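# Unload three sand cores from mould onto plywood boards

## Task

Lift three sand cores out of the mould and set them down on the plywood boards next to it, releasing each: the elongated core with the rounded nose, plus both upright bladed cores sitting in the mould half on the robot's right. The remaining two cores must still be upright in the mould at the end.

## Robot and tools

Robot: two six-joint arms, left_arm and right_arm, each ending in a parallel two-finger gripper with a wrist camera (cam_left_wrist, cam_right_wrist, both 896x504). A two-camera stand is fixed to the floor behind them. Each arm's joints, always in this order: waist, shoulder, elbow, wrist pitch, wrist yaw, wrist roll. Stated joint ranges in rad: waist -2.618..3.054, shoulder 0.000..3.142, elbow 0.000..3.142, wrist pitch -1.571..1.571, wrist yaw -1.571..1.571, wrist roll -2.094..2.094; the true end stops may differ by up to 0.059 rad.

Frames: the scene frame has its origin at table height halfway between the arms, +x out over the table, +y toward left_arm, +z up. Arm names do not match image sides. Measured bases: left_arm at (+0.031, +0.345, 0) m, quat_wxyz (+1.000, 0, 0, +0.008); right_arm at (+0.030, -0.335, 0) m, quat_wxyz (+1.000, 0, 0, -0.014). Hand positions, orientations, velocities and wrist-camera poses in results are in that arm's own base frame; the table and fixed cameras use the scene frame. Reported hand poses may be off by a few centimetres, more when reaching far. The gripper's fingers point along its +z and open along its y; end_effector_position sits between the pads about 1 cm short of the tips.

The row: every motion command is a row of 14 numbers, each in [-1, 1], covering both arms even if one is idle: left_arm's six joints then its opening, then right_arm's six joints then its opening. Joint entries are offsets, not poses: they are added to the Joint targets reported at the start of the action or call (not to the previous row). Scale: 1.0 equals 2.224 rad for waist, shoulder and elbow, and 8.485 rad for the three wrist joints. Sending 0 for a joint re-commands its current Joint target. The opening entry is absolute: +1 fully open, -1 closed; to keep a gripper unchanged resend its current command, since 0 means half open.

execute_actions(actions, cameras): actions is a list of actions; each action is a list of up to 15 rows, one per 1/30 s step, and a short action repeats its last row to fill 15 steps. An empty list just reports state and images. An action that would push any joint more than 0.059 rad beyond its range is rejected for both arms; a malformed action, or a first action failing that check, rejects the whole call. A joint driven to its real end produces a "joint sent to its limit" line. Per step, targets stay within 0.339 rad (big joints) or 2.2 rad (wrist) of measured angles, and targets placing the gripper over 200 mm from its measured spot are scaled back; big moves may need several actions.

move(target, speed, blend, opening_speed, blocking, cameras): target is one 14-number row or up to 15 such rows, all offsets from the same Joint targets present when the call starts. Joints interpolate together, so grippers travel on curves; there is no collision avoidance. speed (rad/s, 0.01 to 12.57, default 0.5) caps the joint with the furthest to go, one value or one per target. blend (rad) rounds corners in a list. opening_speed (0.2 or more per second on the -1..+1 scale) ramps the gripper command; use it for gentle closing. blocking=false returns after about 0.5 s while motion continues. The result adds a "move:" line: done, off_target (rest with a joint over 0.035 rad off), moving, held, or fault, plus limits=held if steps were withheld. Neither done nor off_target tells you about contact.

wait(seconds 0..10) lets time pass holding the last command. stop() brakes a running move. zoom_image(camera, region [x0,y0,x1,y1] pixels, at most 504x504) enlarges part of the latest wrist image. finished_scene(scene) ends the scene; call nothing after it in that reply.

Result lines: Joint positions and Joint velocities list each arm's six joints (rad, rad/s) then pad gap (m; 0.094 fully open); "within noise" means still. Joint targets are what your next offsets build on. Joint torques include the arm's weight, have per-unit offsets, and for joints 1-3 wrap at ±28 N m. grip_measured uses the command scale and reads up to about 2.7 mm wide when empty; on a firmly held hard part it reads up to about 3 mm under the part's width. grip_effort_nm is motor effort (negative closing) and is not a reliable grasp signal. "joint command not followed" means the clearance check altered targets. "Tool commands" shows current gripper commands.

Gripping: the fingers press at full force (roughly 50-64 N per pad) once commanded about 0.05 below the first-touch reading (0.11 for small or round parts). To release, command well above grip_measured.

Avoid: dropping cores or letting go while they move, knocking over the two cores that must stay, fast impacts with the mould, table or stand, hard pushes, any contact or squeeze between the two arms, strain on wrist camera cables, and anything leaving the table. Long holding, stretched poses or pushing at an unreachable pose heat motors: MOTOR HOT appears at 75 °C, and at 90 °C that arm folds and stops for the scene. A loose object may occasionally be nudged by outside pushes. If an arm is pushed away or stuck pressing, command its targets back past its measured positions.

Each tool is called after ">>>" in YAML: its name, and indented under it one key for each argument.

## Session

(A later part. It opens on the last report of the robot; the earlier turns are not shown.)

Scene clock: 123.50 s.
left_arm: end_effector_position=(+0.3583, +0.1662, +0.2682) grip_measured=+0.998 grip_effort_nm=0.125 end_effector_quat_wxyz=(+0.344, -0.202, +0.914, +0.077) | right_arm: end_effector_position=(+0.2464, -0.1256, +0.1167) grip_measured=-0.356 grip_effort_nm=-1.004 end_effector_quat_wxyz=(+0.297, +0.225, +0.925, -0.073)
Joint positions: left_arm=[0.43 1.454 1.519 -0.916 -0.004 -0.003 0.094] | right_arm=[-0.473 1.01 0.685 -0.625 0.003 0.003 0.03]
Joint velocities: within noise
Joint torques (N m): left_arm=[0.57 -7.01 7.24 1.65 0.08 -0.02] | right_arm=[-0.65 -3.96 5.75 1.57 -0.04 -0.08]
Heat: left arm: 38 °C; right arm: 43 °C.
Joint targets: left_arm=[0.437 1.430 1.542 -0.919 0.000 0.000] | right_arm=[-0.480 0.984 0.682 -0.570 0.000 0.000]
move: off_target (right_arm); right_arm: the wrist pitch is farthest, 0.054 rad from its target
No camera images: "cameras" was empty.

Contact (torque dropped, position deviating). Release.

>>> move:
  target: [0,0,0,0,0,0,1,0,0,0,-0.004,0,0,-0.22]
  opening_speed: 0.2
  speed: 0.1
  cameras: []

>>> move:
  target: [0,0,0,0,0,0,1,0,0,0,0,0,0,0.7]
  opening_speed: 0.5
  cameras: ["cam_right_wrist"]

Scene clock: 128.37 s.
left_arm: end_effector_position=(+0.3583, +0.1662, +0.2682) grip_measured=+0.998 grip_effort_nm=0.129 end_effector_quat_wxyz=(+0.344, -0.202, +0.914, +0.077) | right_arm: end_effector_position=(+0.2463, -0.1258, +0.1193) grip_measured=-0.223 grip_effort_nm=0.178 end_effector_quat_wxyz=(+0.301, +0.225, +0.924, -0.074)
Joint positions: left_arm=[0.43 1.454 1.519 -0.916 -0.004 -0.003 0.094] | right_arm=[-0.473 1 0.684 -0.624 0.004 0.003 0.037]
Joint velocities: within noise
Joint torques (N m): left_arm=[0.57 -6.99 7.25 1.65 0.05 -0.03] | right_arm=[-0.64 -3.04 5.81 1.23 -0.05 -0.07]
Heat: left arm: 38 °C; right arm: 41 °C.
Joint targets: left_arm=[0.437 1.430 1.542 -0.919 0.000 0.000] | right_arm=[-0.480 0.984 0.682 -0.604 0.000 0.000]
move: done
No camera images: "cameras" was empty.

Scene clock: 130.43 s.
left_arm: end_effector_position=(+0.3583, +0.1662, +0.2682) grip_measured=+0.998 grip_effort_nm=0.120 end_effector_quat_wxyz=(+0.344, -0.202, +0.914, +0.077) | right_arm: end_effector_position=(+0.2463, -0.1258, +0.1193) grip_measured=+0.697 grip_effort_nm=0.178 end_effector_quat_wxyz=(+0.301, +0.225, +0.924, -0.074)
Joint positions: left_arm=[0.43 1.454 1.519 -0.916 -0.004 -0.003 0.094] | right_arm=[-0.473 1 0.684 -0.624 0.004 0.003 0.08]
Joint velocities: within noise
Joint torques (N m): left_arm=[0.55 -7.08 7.23 1.66 0.1 -0.04] | right_arm=[-0.59 -3.02 5.83 1.23 -0.04 -0.08]
Heat: left arm: 38 °C; right arm: 40 °C.
Joint targets: left_arm=[0.437 1.430 1.542 -0.919 0.000 0.000] | right_arm=[-0.480 0.984 0.682 -0.604 0.000 0.000]
move: done
Images, in order (width x height): cam_right_wrist 896x504.

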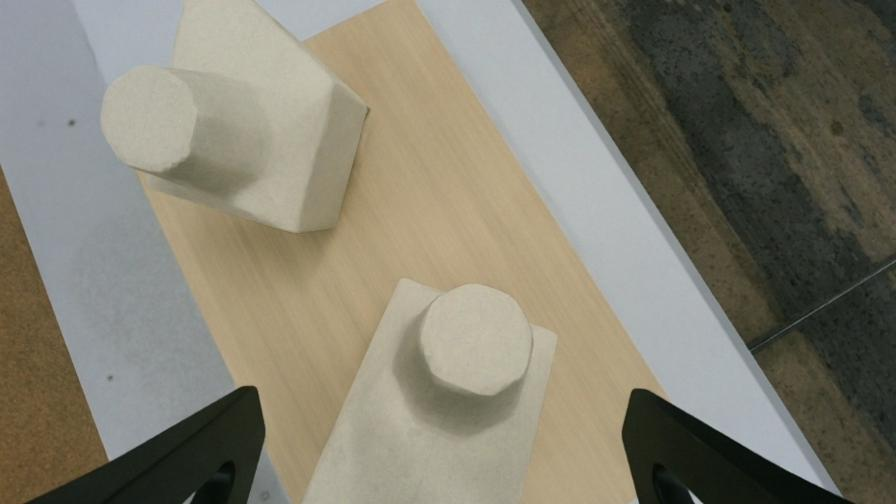

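>>> move:
  target: [0,0,0,0,0,0,1,0,0,0.2,-0.03,0,0,1]
  speed: 0.6

Scene clock: 133.33 s.
left_arm: end_effector_position=(+0.3583, +0.1662, +0.2682) grip_measured=+0.998 grip_effort_nm=0.125 end_effector_quat_wxyz=(+0.344, -0.202, +0.914, +0.077) | right_arm: end_effector_position=(+0.2651, -0.1354, +0.2568) grip_measured=+0.997 grip_effort_nm=0.183 end_effector_quat_wxyz=(+0.392, +0.217, +0.889, -0.096)
Joint positions: left_arm=[0.43 1.454 1.519 -0.916 -0.004 -0.003 0.094] | right_arm=[-0.473 0.993 1.101 -0.85 0.004 0.003 0.094]
Joint velocities: within noise
Joint torques (N m): left_arm=[0.62 -6.94 7.23 1.65 0.06 -0.03] | right_arm=[-0.61 -2.21 7.83 1.18 -0.05 -0.08]
Heat: left arm: 38 °C; right arm: 39 °C.
Joint targets: left_arm=[0.437 1.430 1.542 -0.919 0.000 0.000] | right_arm=[-0.480 0.984 1.127 -0.859 0.000 0.000]
move: done

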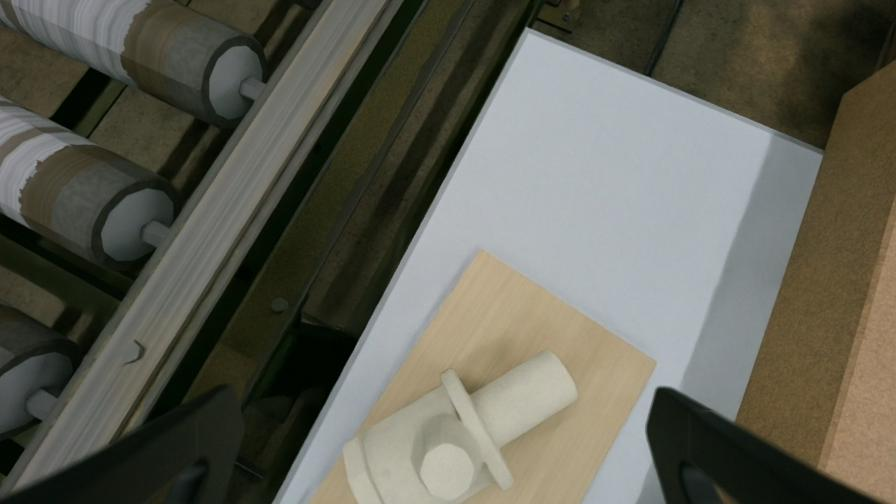

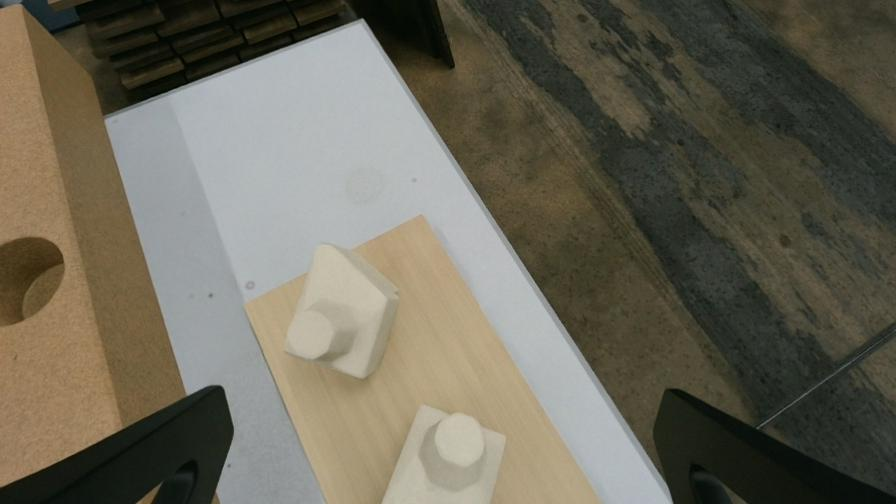

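>>> finished_scene:
  scene: 2

The scene is finished: the task was done.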